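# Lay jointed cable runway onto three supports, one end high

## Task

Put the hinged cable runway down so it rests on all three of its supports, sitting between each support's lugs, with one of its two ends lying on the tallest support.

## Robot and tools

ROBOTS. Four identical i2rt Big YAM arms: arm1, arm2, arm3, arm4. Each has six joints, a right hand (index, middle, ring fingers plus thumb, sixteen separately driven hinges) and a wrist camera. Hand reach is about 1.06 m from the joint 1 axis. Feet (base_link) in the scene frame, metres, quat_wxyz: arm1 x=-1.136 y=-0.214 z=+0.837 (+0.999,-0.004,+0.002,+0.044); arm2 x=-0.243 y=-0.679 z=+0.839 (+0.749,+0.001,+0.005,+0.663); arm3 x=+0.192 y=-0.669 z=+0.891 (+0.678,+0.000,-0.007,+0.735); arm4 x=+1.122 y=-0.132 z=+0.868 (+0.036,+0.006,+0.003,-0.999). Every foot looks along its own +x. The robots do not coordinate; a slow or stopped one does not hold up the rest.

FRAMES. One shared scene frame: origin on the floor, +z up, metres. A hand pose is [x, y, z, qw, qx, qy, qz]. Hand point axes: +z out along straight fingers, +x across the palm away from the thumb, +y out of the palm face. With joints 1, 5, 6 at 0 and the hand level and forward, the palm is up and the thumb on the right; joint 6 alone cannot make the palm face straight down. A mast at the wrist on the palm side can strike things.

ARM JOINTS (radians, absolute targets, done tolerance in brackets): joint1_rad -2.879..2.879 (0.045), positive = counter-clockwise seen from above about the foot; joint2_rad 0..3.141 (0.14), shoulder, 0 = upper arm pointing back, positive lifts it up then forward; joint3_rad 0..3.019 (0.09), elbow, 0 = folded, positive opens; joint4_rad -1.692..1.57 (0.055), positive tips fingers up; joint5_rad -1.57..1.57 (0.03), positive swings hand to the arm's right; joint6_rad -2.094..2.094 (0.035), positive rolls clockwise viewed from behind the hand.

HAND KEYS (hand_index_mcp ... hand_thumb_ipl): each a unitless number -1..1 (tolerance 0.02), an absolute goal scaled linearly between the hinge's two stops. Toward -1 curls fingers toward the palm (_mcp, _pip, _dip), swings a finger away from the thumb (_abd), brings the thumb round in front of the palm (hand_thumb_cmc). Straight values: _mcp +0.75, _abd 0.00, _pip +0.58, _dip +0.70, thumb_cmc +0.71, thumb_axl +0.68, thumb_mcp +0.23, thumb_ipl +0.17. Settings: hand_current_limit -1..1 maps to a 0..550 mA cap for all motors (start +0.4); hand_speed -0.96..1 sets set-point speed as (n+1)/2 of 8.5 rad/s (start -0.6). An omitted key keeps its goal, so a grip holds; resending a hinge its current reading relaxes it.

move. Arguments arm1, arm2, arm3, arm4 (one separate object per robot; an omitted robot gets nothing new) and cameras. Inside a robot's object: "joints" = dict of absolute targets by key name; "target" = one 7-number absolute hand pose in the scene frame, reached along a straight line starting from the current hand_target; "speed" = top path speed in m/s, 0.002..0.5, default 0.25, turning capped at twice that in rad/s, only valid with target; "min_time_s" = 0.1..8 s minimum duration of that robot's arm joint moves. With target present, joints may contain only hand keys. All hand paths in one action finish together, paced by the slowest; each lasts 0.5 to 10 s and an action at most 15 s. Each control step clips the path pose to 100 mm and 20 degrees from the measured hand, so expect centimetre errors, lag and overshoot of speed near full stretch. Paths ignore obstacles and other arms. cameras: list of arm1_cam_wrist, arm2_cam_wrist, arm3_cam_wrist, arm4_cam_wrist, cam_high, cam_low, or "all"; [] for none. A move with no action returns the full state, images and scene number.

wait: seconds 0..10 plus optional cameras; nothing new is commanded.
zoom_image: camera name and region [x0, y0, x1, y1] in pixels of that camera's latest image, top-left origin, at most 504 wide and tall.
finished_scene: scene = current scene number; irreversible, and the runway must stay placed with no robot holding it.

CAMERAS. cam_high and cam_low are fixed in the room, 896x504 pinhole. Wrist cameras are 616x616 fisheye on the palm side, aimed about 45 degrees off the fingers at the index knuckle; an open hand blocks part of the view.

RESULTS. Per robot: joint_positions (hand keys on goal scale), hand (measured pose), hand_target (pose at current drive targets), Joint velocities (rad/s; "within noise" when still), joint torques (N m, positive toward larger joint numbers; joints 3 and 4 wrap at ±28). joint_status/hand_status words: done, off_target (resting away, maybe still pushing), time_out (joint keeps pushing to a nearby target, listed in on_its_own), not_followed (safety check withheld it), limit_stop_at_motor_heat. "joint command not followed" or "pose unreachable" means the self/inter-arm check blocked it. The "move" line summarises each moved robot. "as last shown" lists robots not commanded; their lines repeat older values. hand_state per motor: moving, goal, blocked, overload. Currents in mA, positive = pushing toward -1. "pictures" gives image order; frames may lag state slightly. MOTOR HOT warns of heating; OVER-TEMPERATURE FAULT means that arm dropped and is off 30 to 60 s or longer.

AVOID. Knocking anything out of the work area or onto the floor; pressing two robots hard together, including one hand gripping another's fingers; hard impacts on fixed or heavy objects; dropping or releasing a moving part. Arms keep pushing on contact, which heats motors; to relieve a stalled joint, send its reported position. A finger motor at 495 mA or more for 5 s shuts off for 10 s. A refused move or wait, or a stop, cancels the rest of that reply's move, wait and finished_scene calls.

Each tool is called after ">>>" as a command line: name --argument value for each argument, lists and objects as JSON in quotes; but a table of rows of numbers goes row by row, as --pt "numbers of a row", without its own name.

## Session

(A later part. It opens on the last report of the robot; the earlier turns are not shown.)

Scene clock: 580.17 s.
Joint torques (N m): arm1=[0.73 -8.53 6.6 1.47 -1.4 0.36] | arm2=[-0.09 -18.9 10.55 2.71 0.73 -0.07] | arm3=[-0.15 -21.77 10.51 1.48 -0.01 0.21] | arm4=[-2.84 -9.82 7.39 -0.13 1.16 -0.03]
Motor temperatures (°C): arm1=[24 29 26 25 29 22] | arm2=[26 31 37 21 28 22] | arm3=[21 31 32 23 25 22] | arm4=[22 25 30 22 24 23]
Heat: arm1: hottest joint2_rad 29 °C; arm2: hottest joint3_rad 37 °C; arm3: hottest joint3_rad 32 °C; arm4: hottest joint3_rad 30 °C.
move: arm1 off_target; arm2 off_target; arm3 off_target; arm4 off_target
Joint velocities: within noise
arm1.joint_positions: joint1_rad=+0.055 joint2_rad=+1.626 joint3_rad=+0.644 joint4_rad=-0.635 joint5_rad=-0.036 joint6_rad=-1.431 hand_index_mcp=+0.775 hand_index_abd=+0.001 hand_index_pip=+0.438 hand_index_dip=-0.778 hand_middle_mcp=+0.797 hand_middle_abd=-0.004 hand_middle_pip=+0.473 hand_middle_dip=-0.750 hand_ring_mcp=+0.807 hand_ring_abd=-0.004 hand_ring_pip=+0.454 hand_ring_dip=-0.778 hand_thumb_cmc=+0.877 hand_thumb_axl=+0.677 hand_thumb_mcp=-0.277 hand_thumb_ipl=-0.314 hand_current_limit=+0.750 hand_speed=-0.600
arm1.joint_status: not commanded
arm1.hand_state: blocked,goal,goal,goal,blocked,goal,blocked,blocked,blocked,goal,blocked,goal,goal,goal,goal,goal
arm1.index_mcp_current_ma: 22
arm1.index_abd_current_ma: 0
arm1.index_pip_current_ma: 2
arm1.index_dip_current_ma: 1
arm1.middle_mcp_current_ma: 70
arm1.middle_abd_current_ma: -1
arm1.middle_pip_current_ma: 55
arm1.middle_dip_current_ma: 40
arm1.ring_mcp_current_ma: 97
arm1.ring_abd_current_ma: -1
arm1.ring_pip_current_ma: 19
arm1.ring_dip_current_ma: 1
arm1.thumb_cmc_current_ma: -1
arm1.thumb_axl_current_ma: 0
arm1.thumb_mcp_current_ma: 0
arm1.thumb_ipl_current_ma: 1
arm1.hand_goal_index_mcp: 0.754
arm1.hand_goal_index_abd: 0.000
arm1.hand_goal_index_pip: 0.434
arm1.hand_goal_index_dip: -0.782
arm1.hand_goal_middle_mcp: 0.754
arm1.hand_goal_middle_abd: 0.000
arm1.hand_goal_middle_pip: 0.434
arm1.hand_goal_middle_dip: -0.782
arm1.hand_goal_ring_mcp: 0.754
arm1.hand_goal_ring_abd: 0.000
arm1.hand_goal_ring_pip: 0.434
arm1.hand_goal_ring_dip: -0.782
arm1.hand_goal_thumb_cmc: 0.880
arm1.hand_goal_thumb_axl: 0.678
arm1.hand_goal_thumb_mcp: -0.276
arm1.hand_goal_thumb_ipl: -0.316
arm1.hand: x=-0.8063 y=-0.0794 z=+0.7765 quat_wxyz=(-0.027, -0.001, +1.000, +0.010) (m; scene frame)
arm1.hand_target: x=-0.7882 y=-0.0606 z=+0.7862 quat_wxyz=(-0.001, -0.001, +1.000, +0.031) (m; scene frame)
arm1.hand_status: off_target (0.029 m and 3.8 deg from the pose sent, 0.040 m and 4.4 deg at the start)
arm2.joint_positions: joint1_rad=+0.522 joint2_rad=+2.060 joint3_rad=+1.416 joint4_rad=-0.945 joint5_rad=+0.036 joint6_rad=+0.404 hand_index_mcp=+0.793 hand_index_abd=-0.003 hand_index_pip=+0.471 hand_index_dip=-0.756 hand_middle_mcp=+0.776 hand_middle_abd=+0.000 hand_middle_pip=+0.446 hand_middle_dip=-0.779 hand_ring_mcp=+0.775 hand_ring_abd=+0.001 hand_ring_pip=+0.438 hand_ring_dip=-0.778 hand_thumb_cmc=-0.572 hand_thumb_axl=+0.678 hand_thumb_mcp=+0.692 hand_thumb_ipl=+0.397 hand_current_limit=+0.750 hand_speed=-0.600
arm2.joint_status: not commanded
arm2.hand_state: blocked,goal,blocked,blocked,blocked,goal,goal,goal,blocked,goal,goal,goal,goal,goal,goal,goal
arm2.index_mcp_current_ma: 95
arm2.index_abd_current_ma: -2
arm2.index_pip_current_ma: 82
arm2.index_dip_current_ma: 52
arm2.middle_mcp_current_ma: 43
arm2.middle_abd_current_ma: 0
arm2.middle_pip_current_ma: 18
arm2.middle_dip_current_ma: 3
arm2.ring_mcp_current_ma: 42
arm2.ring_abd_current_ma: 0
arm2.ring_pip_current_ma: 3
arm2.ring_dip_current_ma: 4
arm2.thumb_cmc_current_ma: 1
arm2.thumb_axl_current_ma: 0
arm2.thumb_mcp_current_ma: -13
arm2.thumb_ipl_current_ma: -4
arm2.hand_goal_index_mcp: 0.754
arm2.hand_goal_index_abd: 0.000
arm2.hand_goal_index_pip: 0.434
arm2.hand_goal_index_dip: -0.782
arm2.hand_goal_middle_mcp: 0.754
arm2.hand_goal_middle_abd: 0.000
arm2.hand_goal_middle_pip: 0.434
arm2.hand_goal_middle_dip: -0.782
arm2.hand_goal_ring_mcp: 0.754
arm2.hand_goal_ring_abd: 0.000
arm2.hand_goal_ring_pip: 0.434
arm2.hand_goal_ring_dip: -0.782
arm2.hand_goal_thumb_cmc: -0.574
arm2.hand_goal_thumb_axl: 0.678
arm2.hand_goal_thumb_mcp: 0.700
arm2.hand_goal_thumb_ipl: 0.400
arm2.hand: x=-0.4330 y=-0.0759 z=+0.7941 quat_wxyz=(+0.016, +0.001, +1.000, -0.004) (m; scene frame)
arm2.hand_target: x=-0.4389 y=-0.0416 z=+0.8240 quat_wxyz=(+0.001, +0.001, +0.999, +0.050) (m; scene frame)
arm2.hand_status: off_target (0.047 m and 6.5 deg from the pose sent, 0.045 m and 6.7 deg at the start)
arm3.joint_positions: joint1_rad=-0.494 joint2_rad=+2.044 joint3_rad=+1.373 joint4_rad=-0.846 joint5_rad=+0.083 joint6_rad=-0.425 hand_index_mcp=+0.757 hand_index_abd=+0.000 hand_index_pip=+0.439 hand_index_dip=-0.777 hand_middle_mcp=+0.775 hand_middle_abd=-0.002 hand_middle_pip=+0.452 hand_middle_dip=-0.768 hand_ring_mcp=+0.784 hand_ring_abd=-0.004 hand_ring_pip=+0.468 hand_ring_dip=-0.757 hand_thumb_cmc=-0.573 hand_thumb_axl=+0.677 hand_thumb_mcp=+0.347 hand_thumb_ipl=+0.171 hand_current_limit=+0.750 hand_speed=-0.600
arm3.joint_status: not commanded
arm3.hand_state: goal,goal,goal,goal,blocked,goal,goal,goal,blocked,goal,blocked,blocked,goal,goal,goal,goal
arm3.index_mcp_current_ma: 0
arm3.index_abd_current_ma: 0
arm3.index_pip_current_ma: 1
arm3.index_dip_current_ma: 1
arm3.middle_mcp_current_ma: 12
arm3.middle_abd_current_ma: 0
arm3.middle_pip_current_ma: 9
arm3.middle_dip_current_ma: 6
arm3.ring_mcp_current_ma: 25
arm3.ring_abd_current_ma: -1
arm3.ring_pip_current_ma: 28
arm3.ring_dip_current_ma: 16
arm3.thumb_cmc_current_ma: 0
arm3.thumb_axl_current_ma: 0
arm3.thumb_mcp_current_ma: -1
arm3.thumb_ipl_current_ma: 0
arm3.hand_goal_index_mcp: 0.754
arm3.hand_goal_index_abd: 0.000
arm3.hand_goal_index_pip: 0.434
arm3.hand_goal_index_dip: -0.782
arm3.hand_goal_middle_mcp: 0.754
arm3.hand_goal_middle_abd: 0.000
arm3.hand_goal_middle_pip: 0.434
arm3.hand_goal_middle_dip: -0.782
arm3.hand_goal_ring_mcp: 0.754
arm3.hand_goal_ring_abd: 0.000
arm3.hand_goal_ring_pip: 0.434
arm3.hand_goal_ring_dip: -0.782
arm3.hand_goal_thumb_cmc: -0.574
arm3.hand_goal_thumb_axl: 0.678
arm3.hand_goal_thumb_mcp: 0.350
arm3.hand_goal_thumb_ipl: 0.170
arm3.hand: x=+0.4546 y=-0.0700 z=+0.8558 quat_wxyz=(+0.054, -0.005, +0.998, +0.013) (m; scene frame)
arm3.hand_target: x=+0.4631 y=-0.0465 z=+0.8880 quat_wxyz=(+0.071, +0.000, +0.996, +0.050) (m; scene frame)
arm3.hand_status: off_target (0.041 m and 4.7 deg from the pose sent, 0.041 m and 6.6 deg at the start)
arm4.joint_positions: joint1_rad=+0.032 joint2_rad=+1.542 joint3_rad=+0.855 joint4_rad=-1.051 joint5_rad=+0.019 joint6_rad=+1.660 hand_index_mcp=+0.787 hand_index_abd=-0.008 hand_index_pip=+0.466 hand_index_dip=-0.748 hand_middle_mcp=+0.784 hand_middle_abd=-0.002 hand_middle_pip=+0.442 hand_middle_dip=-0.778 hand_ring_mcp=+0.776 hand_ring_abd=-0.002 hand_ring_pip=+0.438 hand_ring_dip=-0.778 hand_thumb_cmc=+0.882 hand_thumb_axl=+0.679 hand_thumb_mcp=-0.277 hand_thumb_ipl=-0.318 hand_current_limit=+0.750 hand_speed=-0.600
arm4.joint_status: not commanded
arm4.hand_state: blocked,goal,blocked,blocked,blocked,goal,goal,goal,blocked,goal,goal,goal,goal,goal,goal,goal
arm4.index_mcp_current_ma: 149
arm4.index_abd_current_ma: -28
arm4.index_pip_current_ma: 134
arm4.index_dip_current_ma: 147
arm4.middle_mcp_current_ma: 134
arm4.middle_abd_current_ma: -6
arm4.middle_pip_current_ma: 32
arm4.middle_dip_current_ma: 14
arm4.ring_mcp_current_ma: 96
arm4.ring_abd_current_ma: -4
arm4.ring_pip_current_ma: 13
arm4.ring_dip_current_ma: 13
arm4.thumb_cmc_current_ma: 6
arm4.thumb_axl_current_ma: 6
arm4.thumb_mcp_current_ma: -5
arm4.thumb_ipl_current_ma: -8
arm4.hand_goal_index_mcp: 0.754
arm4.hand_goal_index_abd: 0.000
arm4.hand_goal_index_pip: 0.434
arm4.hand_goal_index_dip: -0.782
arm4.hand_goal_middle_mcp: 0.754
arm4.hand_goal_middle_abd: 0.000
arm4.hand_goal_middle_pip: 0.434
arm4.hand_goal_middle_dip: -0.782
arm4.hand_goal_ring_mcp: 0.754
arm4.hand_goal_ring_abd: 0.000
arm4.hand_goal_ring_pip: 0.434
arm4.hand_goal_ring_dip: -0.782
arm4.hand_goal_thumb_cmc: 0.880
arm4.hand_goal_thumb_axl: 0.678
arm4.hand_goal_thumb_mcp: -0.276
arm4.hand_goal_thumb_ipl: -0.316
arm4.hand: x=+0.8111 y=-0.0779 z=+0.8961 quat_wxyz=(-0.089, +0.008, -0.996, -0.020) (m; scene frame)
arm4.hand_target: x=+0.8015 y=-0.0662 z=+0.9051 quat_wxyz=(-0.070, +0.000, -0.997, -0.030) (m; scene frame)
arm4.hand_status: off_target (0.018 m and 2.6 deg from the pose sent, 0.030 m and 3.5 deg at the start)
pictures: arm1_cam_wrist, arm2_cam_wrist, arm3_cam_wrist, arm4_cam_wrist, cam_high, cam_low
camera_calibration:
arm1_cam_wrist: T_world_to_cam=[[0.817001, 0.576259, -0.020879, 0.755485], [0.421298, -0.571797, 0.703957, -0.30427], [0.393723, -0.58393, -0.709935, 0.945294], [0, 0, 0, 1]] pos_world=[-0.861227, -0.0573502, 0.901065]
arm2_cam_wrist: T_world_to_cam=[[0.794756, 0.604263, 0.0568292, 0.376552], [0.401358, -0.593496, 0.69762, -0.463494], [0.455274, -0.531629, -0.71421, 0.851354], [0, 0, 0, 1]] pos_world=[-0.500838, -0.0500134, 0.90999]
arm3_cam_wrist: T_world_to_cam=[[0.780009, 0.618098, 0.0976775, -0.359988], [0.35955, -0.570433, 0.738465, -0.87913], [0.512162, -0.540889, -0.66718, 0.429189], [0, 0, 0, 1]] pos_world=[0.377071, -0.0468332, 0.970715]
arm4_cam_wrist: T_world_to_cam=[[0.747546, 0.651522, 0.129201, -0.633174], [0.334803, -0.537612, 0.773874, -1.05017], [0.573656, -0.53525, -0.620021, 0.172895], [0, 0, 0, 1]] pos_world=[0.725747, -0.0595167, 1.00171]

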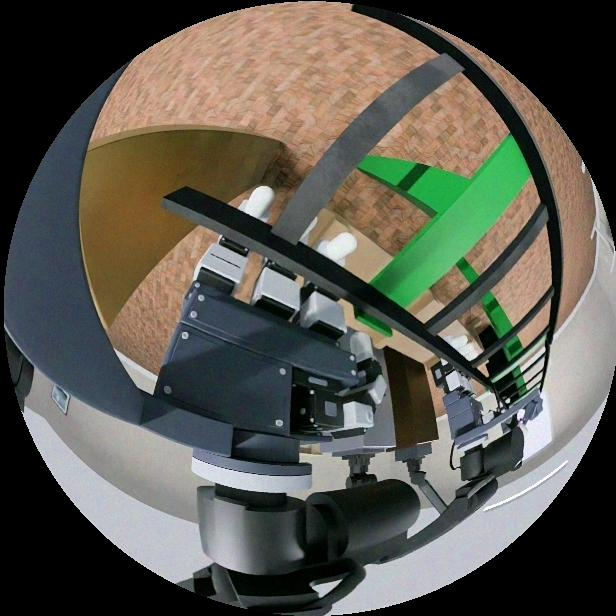

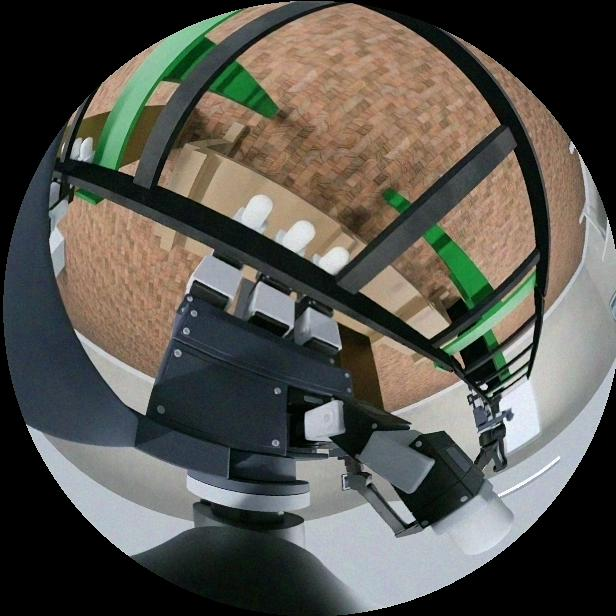

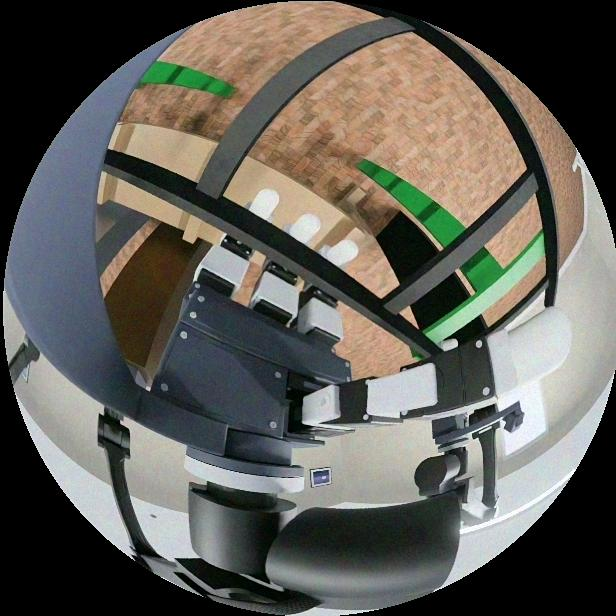

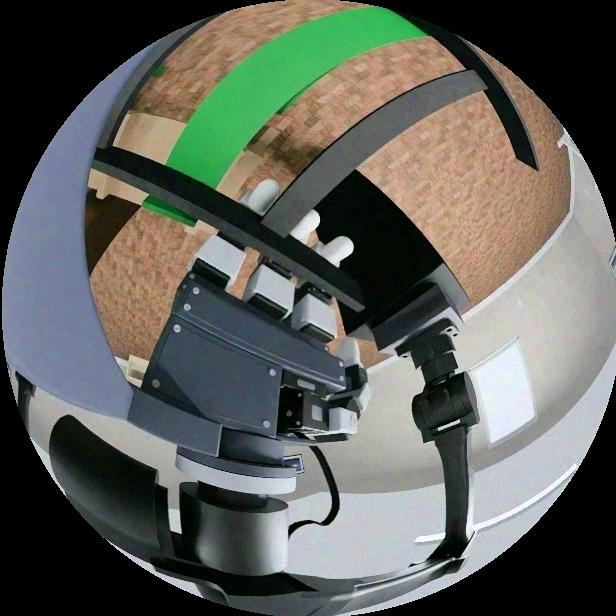

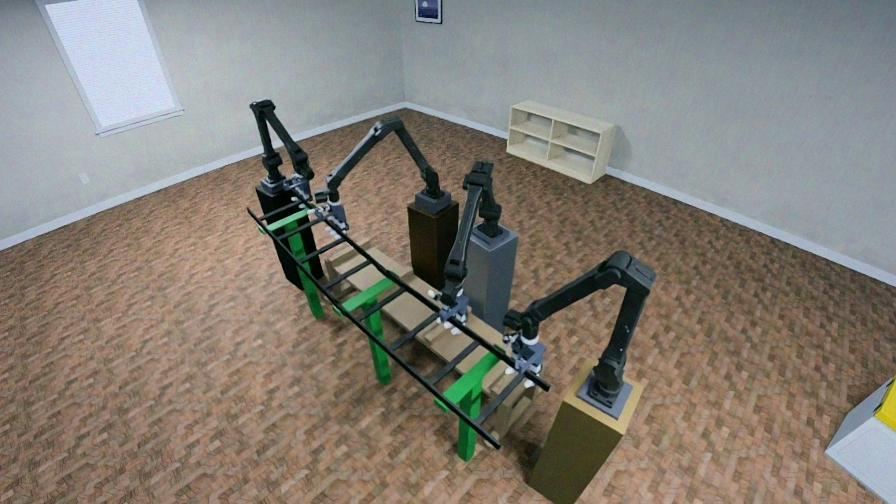

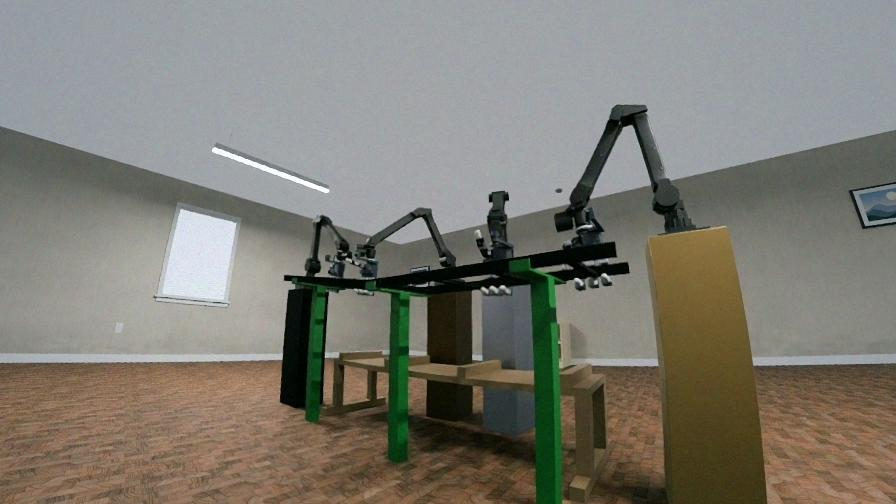

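>>> move --arm1 '{"target":[-0.790,-0.060,0.758,0,0.0,1,0.03],"speed":0.04}' --arm2 '{"target":[-0.440,-0.048,0.772,0,0,0.9987,0.03],"speed":0.04}' --arm3 '{"target":[0.462,-0.055,0.838,0.071,0,0.9965,0.03],"speed":0.04}' --arm4 '{"target":[0.801,-0.066,0.868,0.07,0.0,0.9975,0.03],"speed":0.04}' --cameras '["arm1_cam_wrist","arm4_cam_wrist"]'

Scene clock: 582.23 s.
Joint torques (N m): arm1=[0.97 -7.53 5.04 1.29 -1.39 0.39] | arm2=[-0.15 -16.21 9.48 3.06 0.53 -0.05] | arm3=[-0.03 -17.73 8.27 2.28 -0.2 0.21] | arm4=[-2.78 -8.41 5.46 0.02 0.78 -0.04]
Motor temperatures (°C): arm1=[24 29 25 25 29 22] | arm2=[26 31 36 21 28 22] | arm3=[21 31 32 23 25 22] | arm4=[22 25 30 22 24 23]
Heat: arm1: hottest joint2_rad 29 °C; arm2: hottest joint3_rad 36 °C; arm3: hottest joint3_rad 32 °C; arm4: hottest joint3_rad 30 °C.
move: arm1 off_target; arm2 off_target; arm3 off_target; arm4 off_target
Joint velocities: within noise
arm1.joint_positions: joint1_rad=+0.055 joint2_rad=+1.685 joint3_rad=+0.638 joint4_rad=-0.533 joint5_rad=-0.035 joint6_rad=-1.431 hand_index_mcp=+0.758 hand_index_abd=+0.001 hand_index_pip=+0.438 hand_index_dip=-0.778 hand_middle_mcp=+0.778 hand_middle_abd=-0.004 hand_middle_pip=+0.437 hand_middle_dip=-0.778 hand_ring_mcp=+0.807 hand_ring_abd=-0.004 hand_ring_pip=+0.438 hand_ring_dip=-0.778 hand_thumb_cmc=+0.877 hand_thumb_axl=+0.677 hand_thumb_mcp=-0.277 hand_thumb_ipl=-0.314 hand_current_limit=+0.750 hand_speed=-0.600
arm1.joint_status: not commanded
arm1.hand_state: goal,goal,goal,goal,blocked,goal,goal,goal,blocked,goal,goal,goal,goal,goal,goal,goal
arm1.index_mcp_current_ma: 1
arm1.index_abd_current_ma: 0
arm1.index_pip_current_ma: 2
arm1.index_dip_current_ma: 1
arm1.middle_mcp_current_ma: 28
arm1.middle_abd_current_ma: -1
arm1.middle_pip_current_ma: 1
arm1.middle_dip_current_ma: 1
arm1.ring_mcp_current_ma: 97
arm1.ring_abd_current_ma: -1
arm1.ring_pip_current_ma: 1
arm1.ring_dip_current_ma: 1
arm1.thumb_cmc_current_ma: -1
arm1.thumb_axl_current_ma: 0
arm1.thumb_mcp_current_ma: 0
arm1.thumb_ipl_current_ma: 1
arm1.hand_goal_index_mcp: 0.754
arm1.hand_goal_index_abd: 0.000
arm1.hand_goal_index_pip: 0.434
arm1.hand_goal_index_dip: -0.782
arm1.hand_goal_middle_mcp: 0.754
arm1.hand_goal_middle_abd: 0.000
arm1.hand_goal_middle_pip: 0.434
arm1.hand_goal_middle_dip: -0.782
arm1.hand_goal_ring_mcp: 0.754
arm1.hand_goal_ring_abd: 0.000
arm1.hand_goal_ring_pip: 0.434
arm1.hand_goal_ring_dip: -0.782
arm1.hand_goal_thumb_cmc: 0.880
arm1.hand_goal_thumb_axl: 0.678
arm1.hand_goal_thumb_mcp: -0.276
arm1.hand_goal_thumb_ipl: -0.316
arm1.hand: x=-0.7964 y=-0.0783 z=+0.7585 quat_wxyz=(-0.008, -0.002, +1.000, +0.012) (m; scene frame)
arm1.hand_target: x=-0.7907 y=-0.0606 z=+0.7588 quat_wxyz=(-0.001, -0.001, +1.000, +0.030) (m; scene frame)
arm1.hand_status: off_target (0.019 m and 2.2 deg from the pose sent, 0.031 m and 3.8 deg at the start)
arm2.joint_positions: joint1_rad=+0.524 joint2_rad=+2.101 joint3_rad=+1.410 joint4_rad=-0.899 joint5_rad=+0.025 joint6_rad=+0.403 hand_index_mcp=+0.764 hand_index_abd=-0.001 hand_index_pip=+0.437 hand_index_dip=-0.778 hand_middle_mcp=+0.762 hand_middle_abd=+0.001 hand_middle_pip=+0.437 hand_middle_dip=-0.779 hand_ring_mcp=+0.759 hand_ring_abd=+0.001 hand_ring_pip=+0.438 hand_ring_dip=-0.778 hand_thumb_cmc=-0.572 hand_thumb_axl=+0.678 hand_thumb_mcp=+0.692 hand_thumb_ipl=+0.397 hand_current_limit=+0.750 hand_speed=-0.600
arm2.joint_status: not commanded
arm2.hand_state: goal,goal,goal,goal,goal,goal,goal,goal,goal,goal,goal,goal,goal,goal,goal,goal
arm2.index_mcp_current_ma: 15
arm2.index_abd_current_ma: 0
arm2.index_pip_current_ma: 3
arm2.index_dip_current_ma: 3
arm2.middle_mcp_current_ma: 11
arm2.middle_abd_current_ma: 0
arm2.middle_pip_current_ma: 3
arm2.middle_dip_current_ma: 3
arm2.ring_mcp_current_ma: 6
arm2.ring_abd_current_ma: 0
arm2.ring_pip_current_ma: 3
arm2.ring_dip_current_ma: 4
arm2.thumb_cmc_current_ma: 1
arm2.thumb_axl_current_ma: 0
arm2.thumb_mcp_current_ma: -13
arm2.thumb_ipl_current_ma: -4
arm2.hand_goal_index_mcp: 0.754
arm2.hand_goal_index_abd: 0.000
arm2.hand_goal_index_pip: 0.434
arm2.hand_goal_index_dip: -0.782
arm2.hand_goal_middle_mcp: 0.754
arm2.hand_goal_middle_abd: 0.000
arm2.hand_goal_middle_pip: 0.434
arm2.hand_goal_middle_dip: -0.782
arm2.hand_goal_ring_mcp: 0.754
arm2.hand_goal_ring_abd: 0.000
arm2.hand_goal_ring_pip: 0.434
arm2.hand_goal_ring_dip: -0.782
arm2.hand_goal_thumb_cmc: -0.574
arm2.hand_goal_thumb_axl: 0.678
arm2.hand_goal_thumb_mcp: 0.700
arm2.hand_goal_thumb_ipl: 0.400
arm2.hand: x=-0.4365 y=-0.0764 z=+0.7691 quat_wxyz=(+0.011, +0.000, +1.000, -0.007) (m; scene frame)
arm2.hand_target: x=-0.4392 y=-0.0495 z=+0.7734 quat_wxyz=(+0.001, +0.000, +1.000, +0.030) (m; scene frame)
arm2.hand_status: off_target (0.029 m and 4.4 deg from the pose sent, 0.036 m and 4.3 deg at the start)
arm3.joint_positions: joint1_rad=-0.494 joint2_rad=+2.068 joint3_rad=+1.373 joint4_rad=-0.804 joint5_rad=+0.105 joint6_rad=-0.423 hand_index_mcp=+0.768 hand_index_abd=-0.001 hand_index_pip=+0.438 hand_index_dip=-0.778 hand_middle_mcp=+0.769 hand_middle_abd=-0.002 hand_middle_pip=+0.439 hand_middle_dip=-0.779 hand_ring_mcp=+0.770 hand_ring_abd=-0.004 hand_ring_pip=+0.439 hand_ring_dip=-0.778 hand_thumb_cmc=-0.573 hand_thumb_axl=+0.677 hand_thumb_mcp=+0.347 hand_thumb_ipl=+0.171 hand_current_limit=+0.750 hand_speed=-0.600
arm3.joint_status: not commanded
arm3.hand_state: goal,goal,goal,goal,goal,goal,goal,goal,goal,goal,goal,goal,goal,goal,goal,goal
arm3.index_mcp_current_ma: 6
arm3.index_abd_current_ma: 0
arm3.index_pip_current_ma: 1
arm3.index_dip_current_ma: 1
arm3.middle_mcp_current_ma: 7
arm3.middle_abd_current_ma: 0
arm3.middle_pip_current_ma: 1
arm3.middle_dip_current_ma: 0
arm3.ring_mcp_current_ma: 8
arm3.ring_abd_current_ma: -1
arm3.ring_pip_current_ma: 1
arm3.ring_dip_current_ma: 1
arm3.thumb_cmc_current_ma: 0
arm3.thumb_axl_current_ma: 0
arm3.thumb_mcp_current_ma: -1
arm3.thumb_ipl_current_ma: 0
arm3.hand_goal_index_mcp: 0.754
arm3.hand_goal_index_abd: 0.000
arm3.hand_goal_index_pip: 0.434
arm3.hand_goal_index_dip: -0.782
arm3.hand_goal_middle_mcp: 0.754
arm3.hand_goal_middle_abd: 0.000
arm3.hand_goal_middle_pip: 0.434
arm3.hand_goal_middle_dip: -0.782
arm3.hand_goal_ring_mcp: 0.754
arm3.hand_goal_ring_abd: 0.000
arm3.hand_goal_ring_pip: 0.434
arm3.hand_goal_ring_dip: -0.782
arm3.hand_goal_thumb_cmc: -0.574
arm3.hand_goal_thumb_axl: 0.678
arm3.hand_goal_thumb_mcp: 0.350
arm3.hand_goal_thumb_ipl: 0.170
arm3.hand: x=+0.4606 y=-0.0662 z=+0.8447 quat_wxyz=(+0.067, -0.003, +0.998, +0.016) (m; scene frame)
arm3.hand_target: x=+0.4617 y=-0.0554 z=+0.8384 quat_wxyz=(+0.071, +0.000, +0.997, +0.030) (m; scene frame)
arm3.hand_status: off_target (0.013 m and 1.7 deg from the pose sent, 0.024 m and 2.8 deg at the start)
arm4.joint_positions: joint1_rad=+0.030 joint2_rad=+1.593 joint3_rad=+0.838 joint4_rad=-0.942 joint5_rad=+0.028 joint6_rad=+1.660 hand_index_mcp=+0.769 hand_index_abd=+0.003 hand_index_pip=+0.437 hand_index_dip=-0.779 hand_middle_mcp=+0.767 hand_middle_abd=+0.001 hand_middle_pip=+0.438 hand_middle_dip=-0.778 hand_ring_mcp=+0.764 hand_ring_abd=-0.001 hand_ring_pip=+0.437 hand_ring_dip=-0.778 hand_thumb_cmc=+0.882 hand_thumb_axl=+0.679 hand_thumb_mcp=-0.277 hand_thumb_ipl=-0.318 hand_current_limit=+0.750 hand_speed=-0.600
arm4.joint_status: not commanded
arm4.hand_state: goal,goal,goal,goal,goal,goal,goal,goal,goal,goal,goal,goal,goal,goal,goal,goal
arm4.index_mcp_current_ma: 66
arm4.index_abd_current_ma: 10
arm4.index_pip_current_ma: 10
arm4.index_dip_current_ma: 13
arm4.middle_mcp_current_ma: 55
arm4.middle_abd_current_ma: 3
arm4.middle_pip_current_ma: 13
arm4.middle_dip_current_ma: 14
arm4.ring_mcp_current_ma: 43
arm4.ring_abd_current_ma: -3
arm4.ring_pip_current_ma: 11
arm4.ring_dip_current_ma: 13
arm4.thumb_cmc_current_ma: 6
arm4.thumb_axl_current_ma: 6
arm4.thumb_mcp_current_ma: -6
arm4.thumb_ipl_current_ma: -8
arm4.hand_goal_index_mcp: 0.754
arm4.hand_goal_index_abd: 0.000
arm4.hand_goal_index_pip: 0.434
arm4.hand_goal_index_dip: -0.782
arm4.hand_goal_middle_mcp: 0.754
arm4.hand_goal_middle_abd: 0.000
arm4.hand_goal_middle_pip: 0.434
arm4.hand_goal_middle_dip: -0.782
arm4.hand_goal_ring_mcp: 0.754
arm4.hand_goal_ring_abd: 0.000
arm4.hand_goal_ring_pip: 0.434
arm4.hand_goal_ring_dip: -0.782
arm4.hand_goal_thumb_cmc: 0.880
arm4.hand_goal_thumb_axl: 0.678
arm4.hand_goal_thumb_mcp: -0.276
arm4.hand_goal_thumb_ipl: -0.316
arm4.hand: x=+0.7993 y=-0.0770 z=+0.8711 quat_wxyz=(-0.068, +0.007, -0.997, -0.023) (m; scene frame)
arm4.hand_target: x=+0.8013 y=-0.0663 z=+0.8682 quat_wxyz=(-0.070, +0.000, -0.997, -0.030) (m; scene frame)
arm4.hand_status: off_target (0.012 m and 1.2 deg from the pose sent, 0.032 m and 2.5 deg at the start)
pictures: arm1_cam_wrist, arm4_cam_wrist
camera_calibration:
arm1_cam_wrist: T_world_to_cam=[[0.816975, 0.576554, 0.0116798, 0.721616], [0.395455, -0.57487, 0.716337, -0.325399], [0.419722, -0.580611, -0.697656, 0.941013], [0, 0, 0, 1]] pos_world=[-0.855826, -0.0567499, 0.88117]
arm4_cam_wrist: T_world_to_cam=[[0.752258, 0.651089, 0.100951, -0.600888], [0.366629, -0.540959, 0.756932, -1.03737], [0.547441, -0.532397, -0.645649, 0.208173], [0, 0, 0, 1]] pos_world=[0.718388, -0.0591104, 0.980283]

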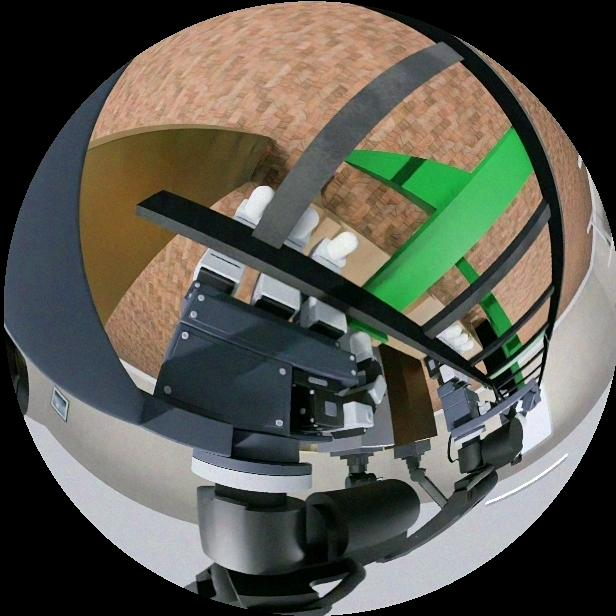

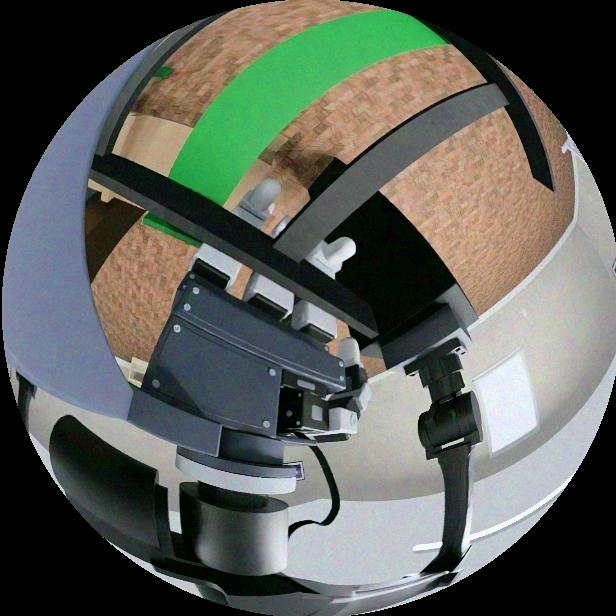

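>>> zoom_image --camera "arm1_cam_wrist" --region '[320, 240, 440, 360]'

>>> zoom_image --camera "arm4_cam_wrist" --region '[120, 150, 260, 290]'

>>> move --cameras '["arm2_cam_wrist","arm3_cam_wrist","cam_high"]'

>>> zoom_image --camera "arm3_cam_wrist" --region '[60, 100, 180, 220]'

>>> zoom_image --camera "arm2_cam_wrist" --region '[400, 240, 560, 400]'

Scaled by 4.200 from the camera's 616x616 image, which has a finer 880x880 frame.

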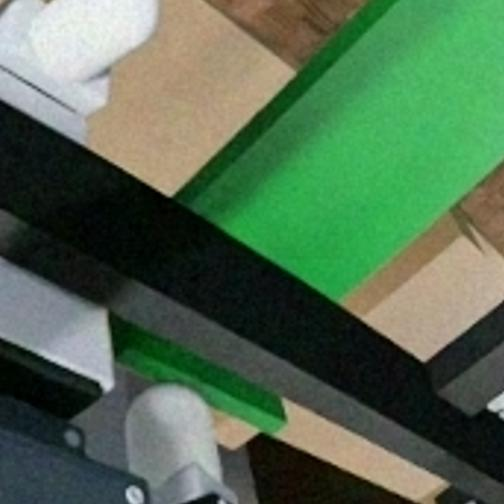

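Scaled by 3.600 from the camera's 616x616 image, which has a finer 880x880 frame.

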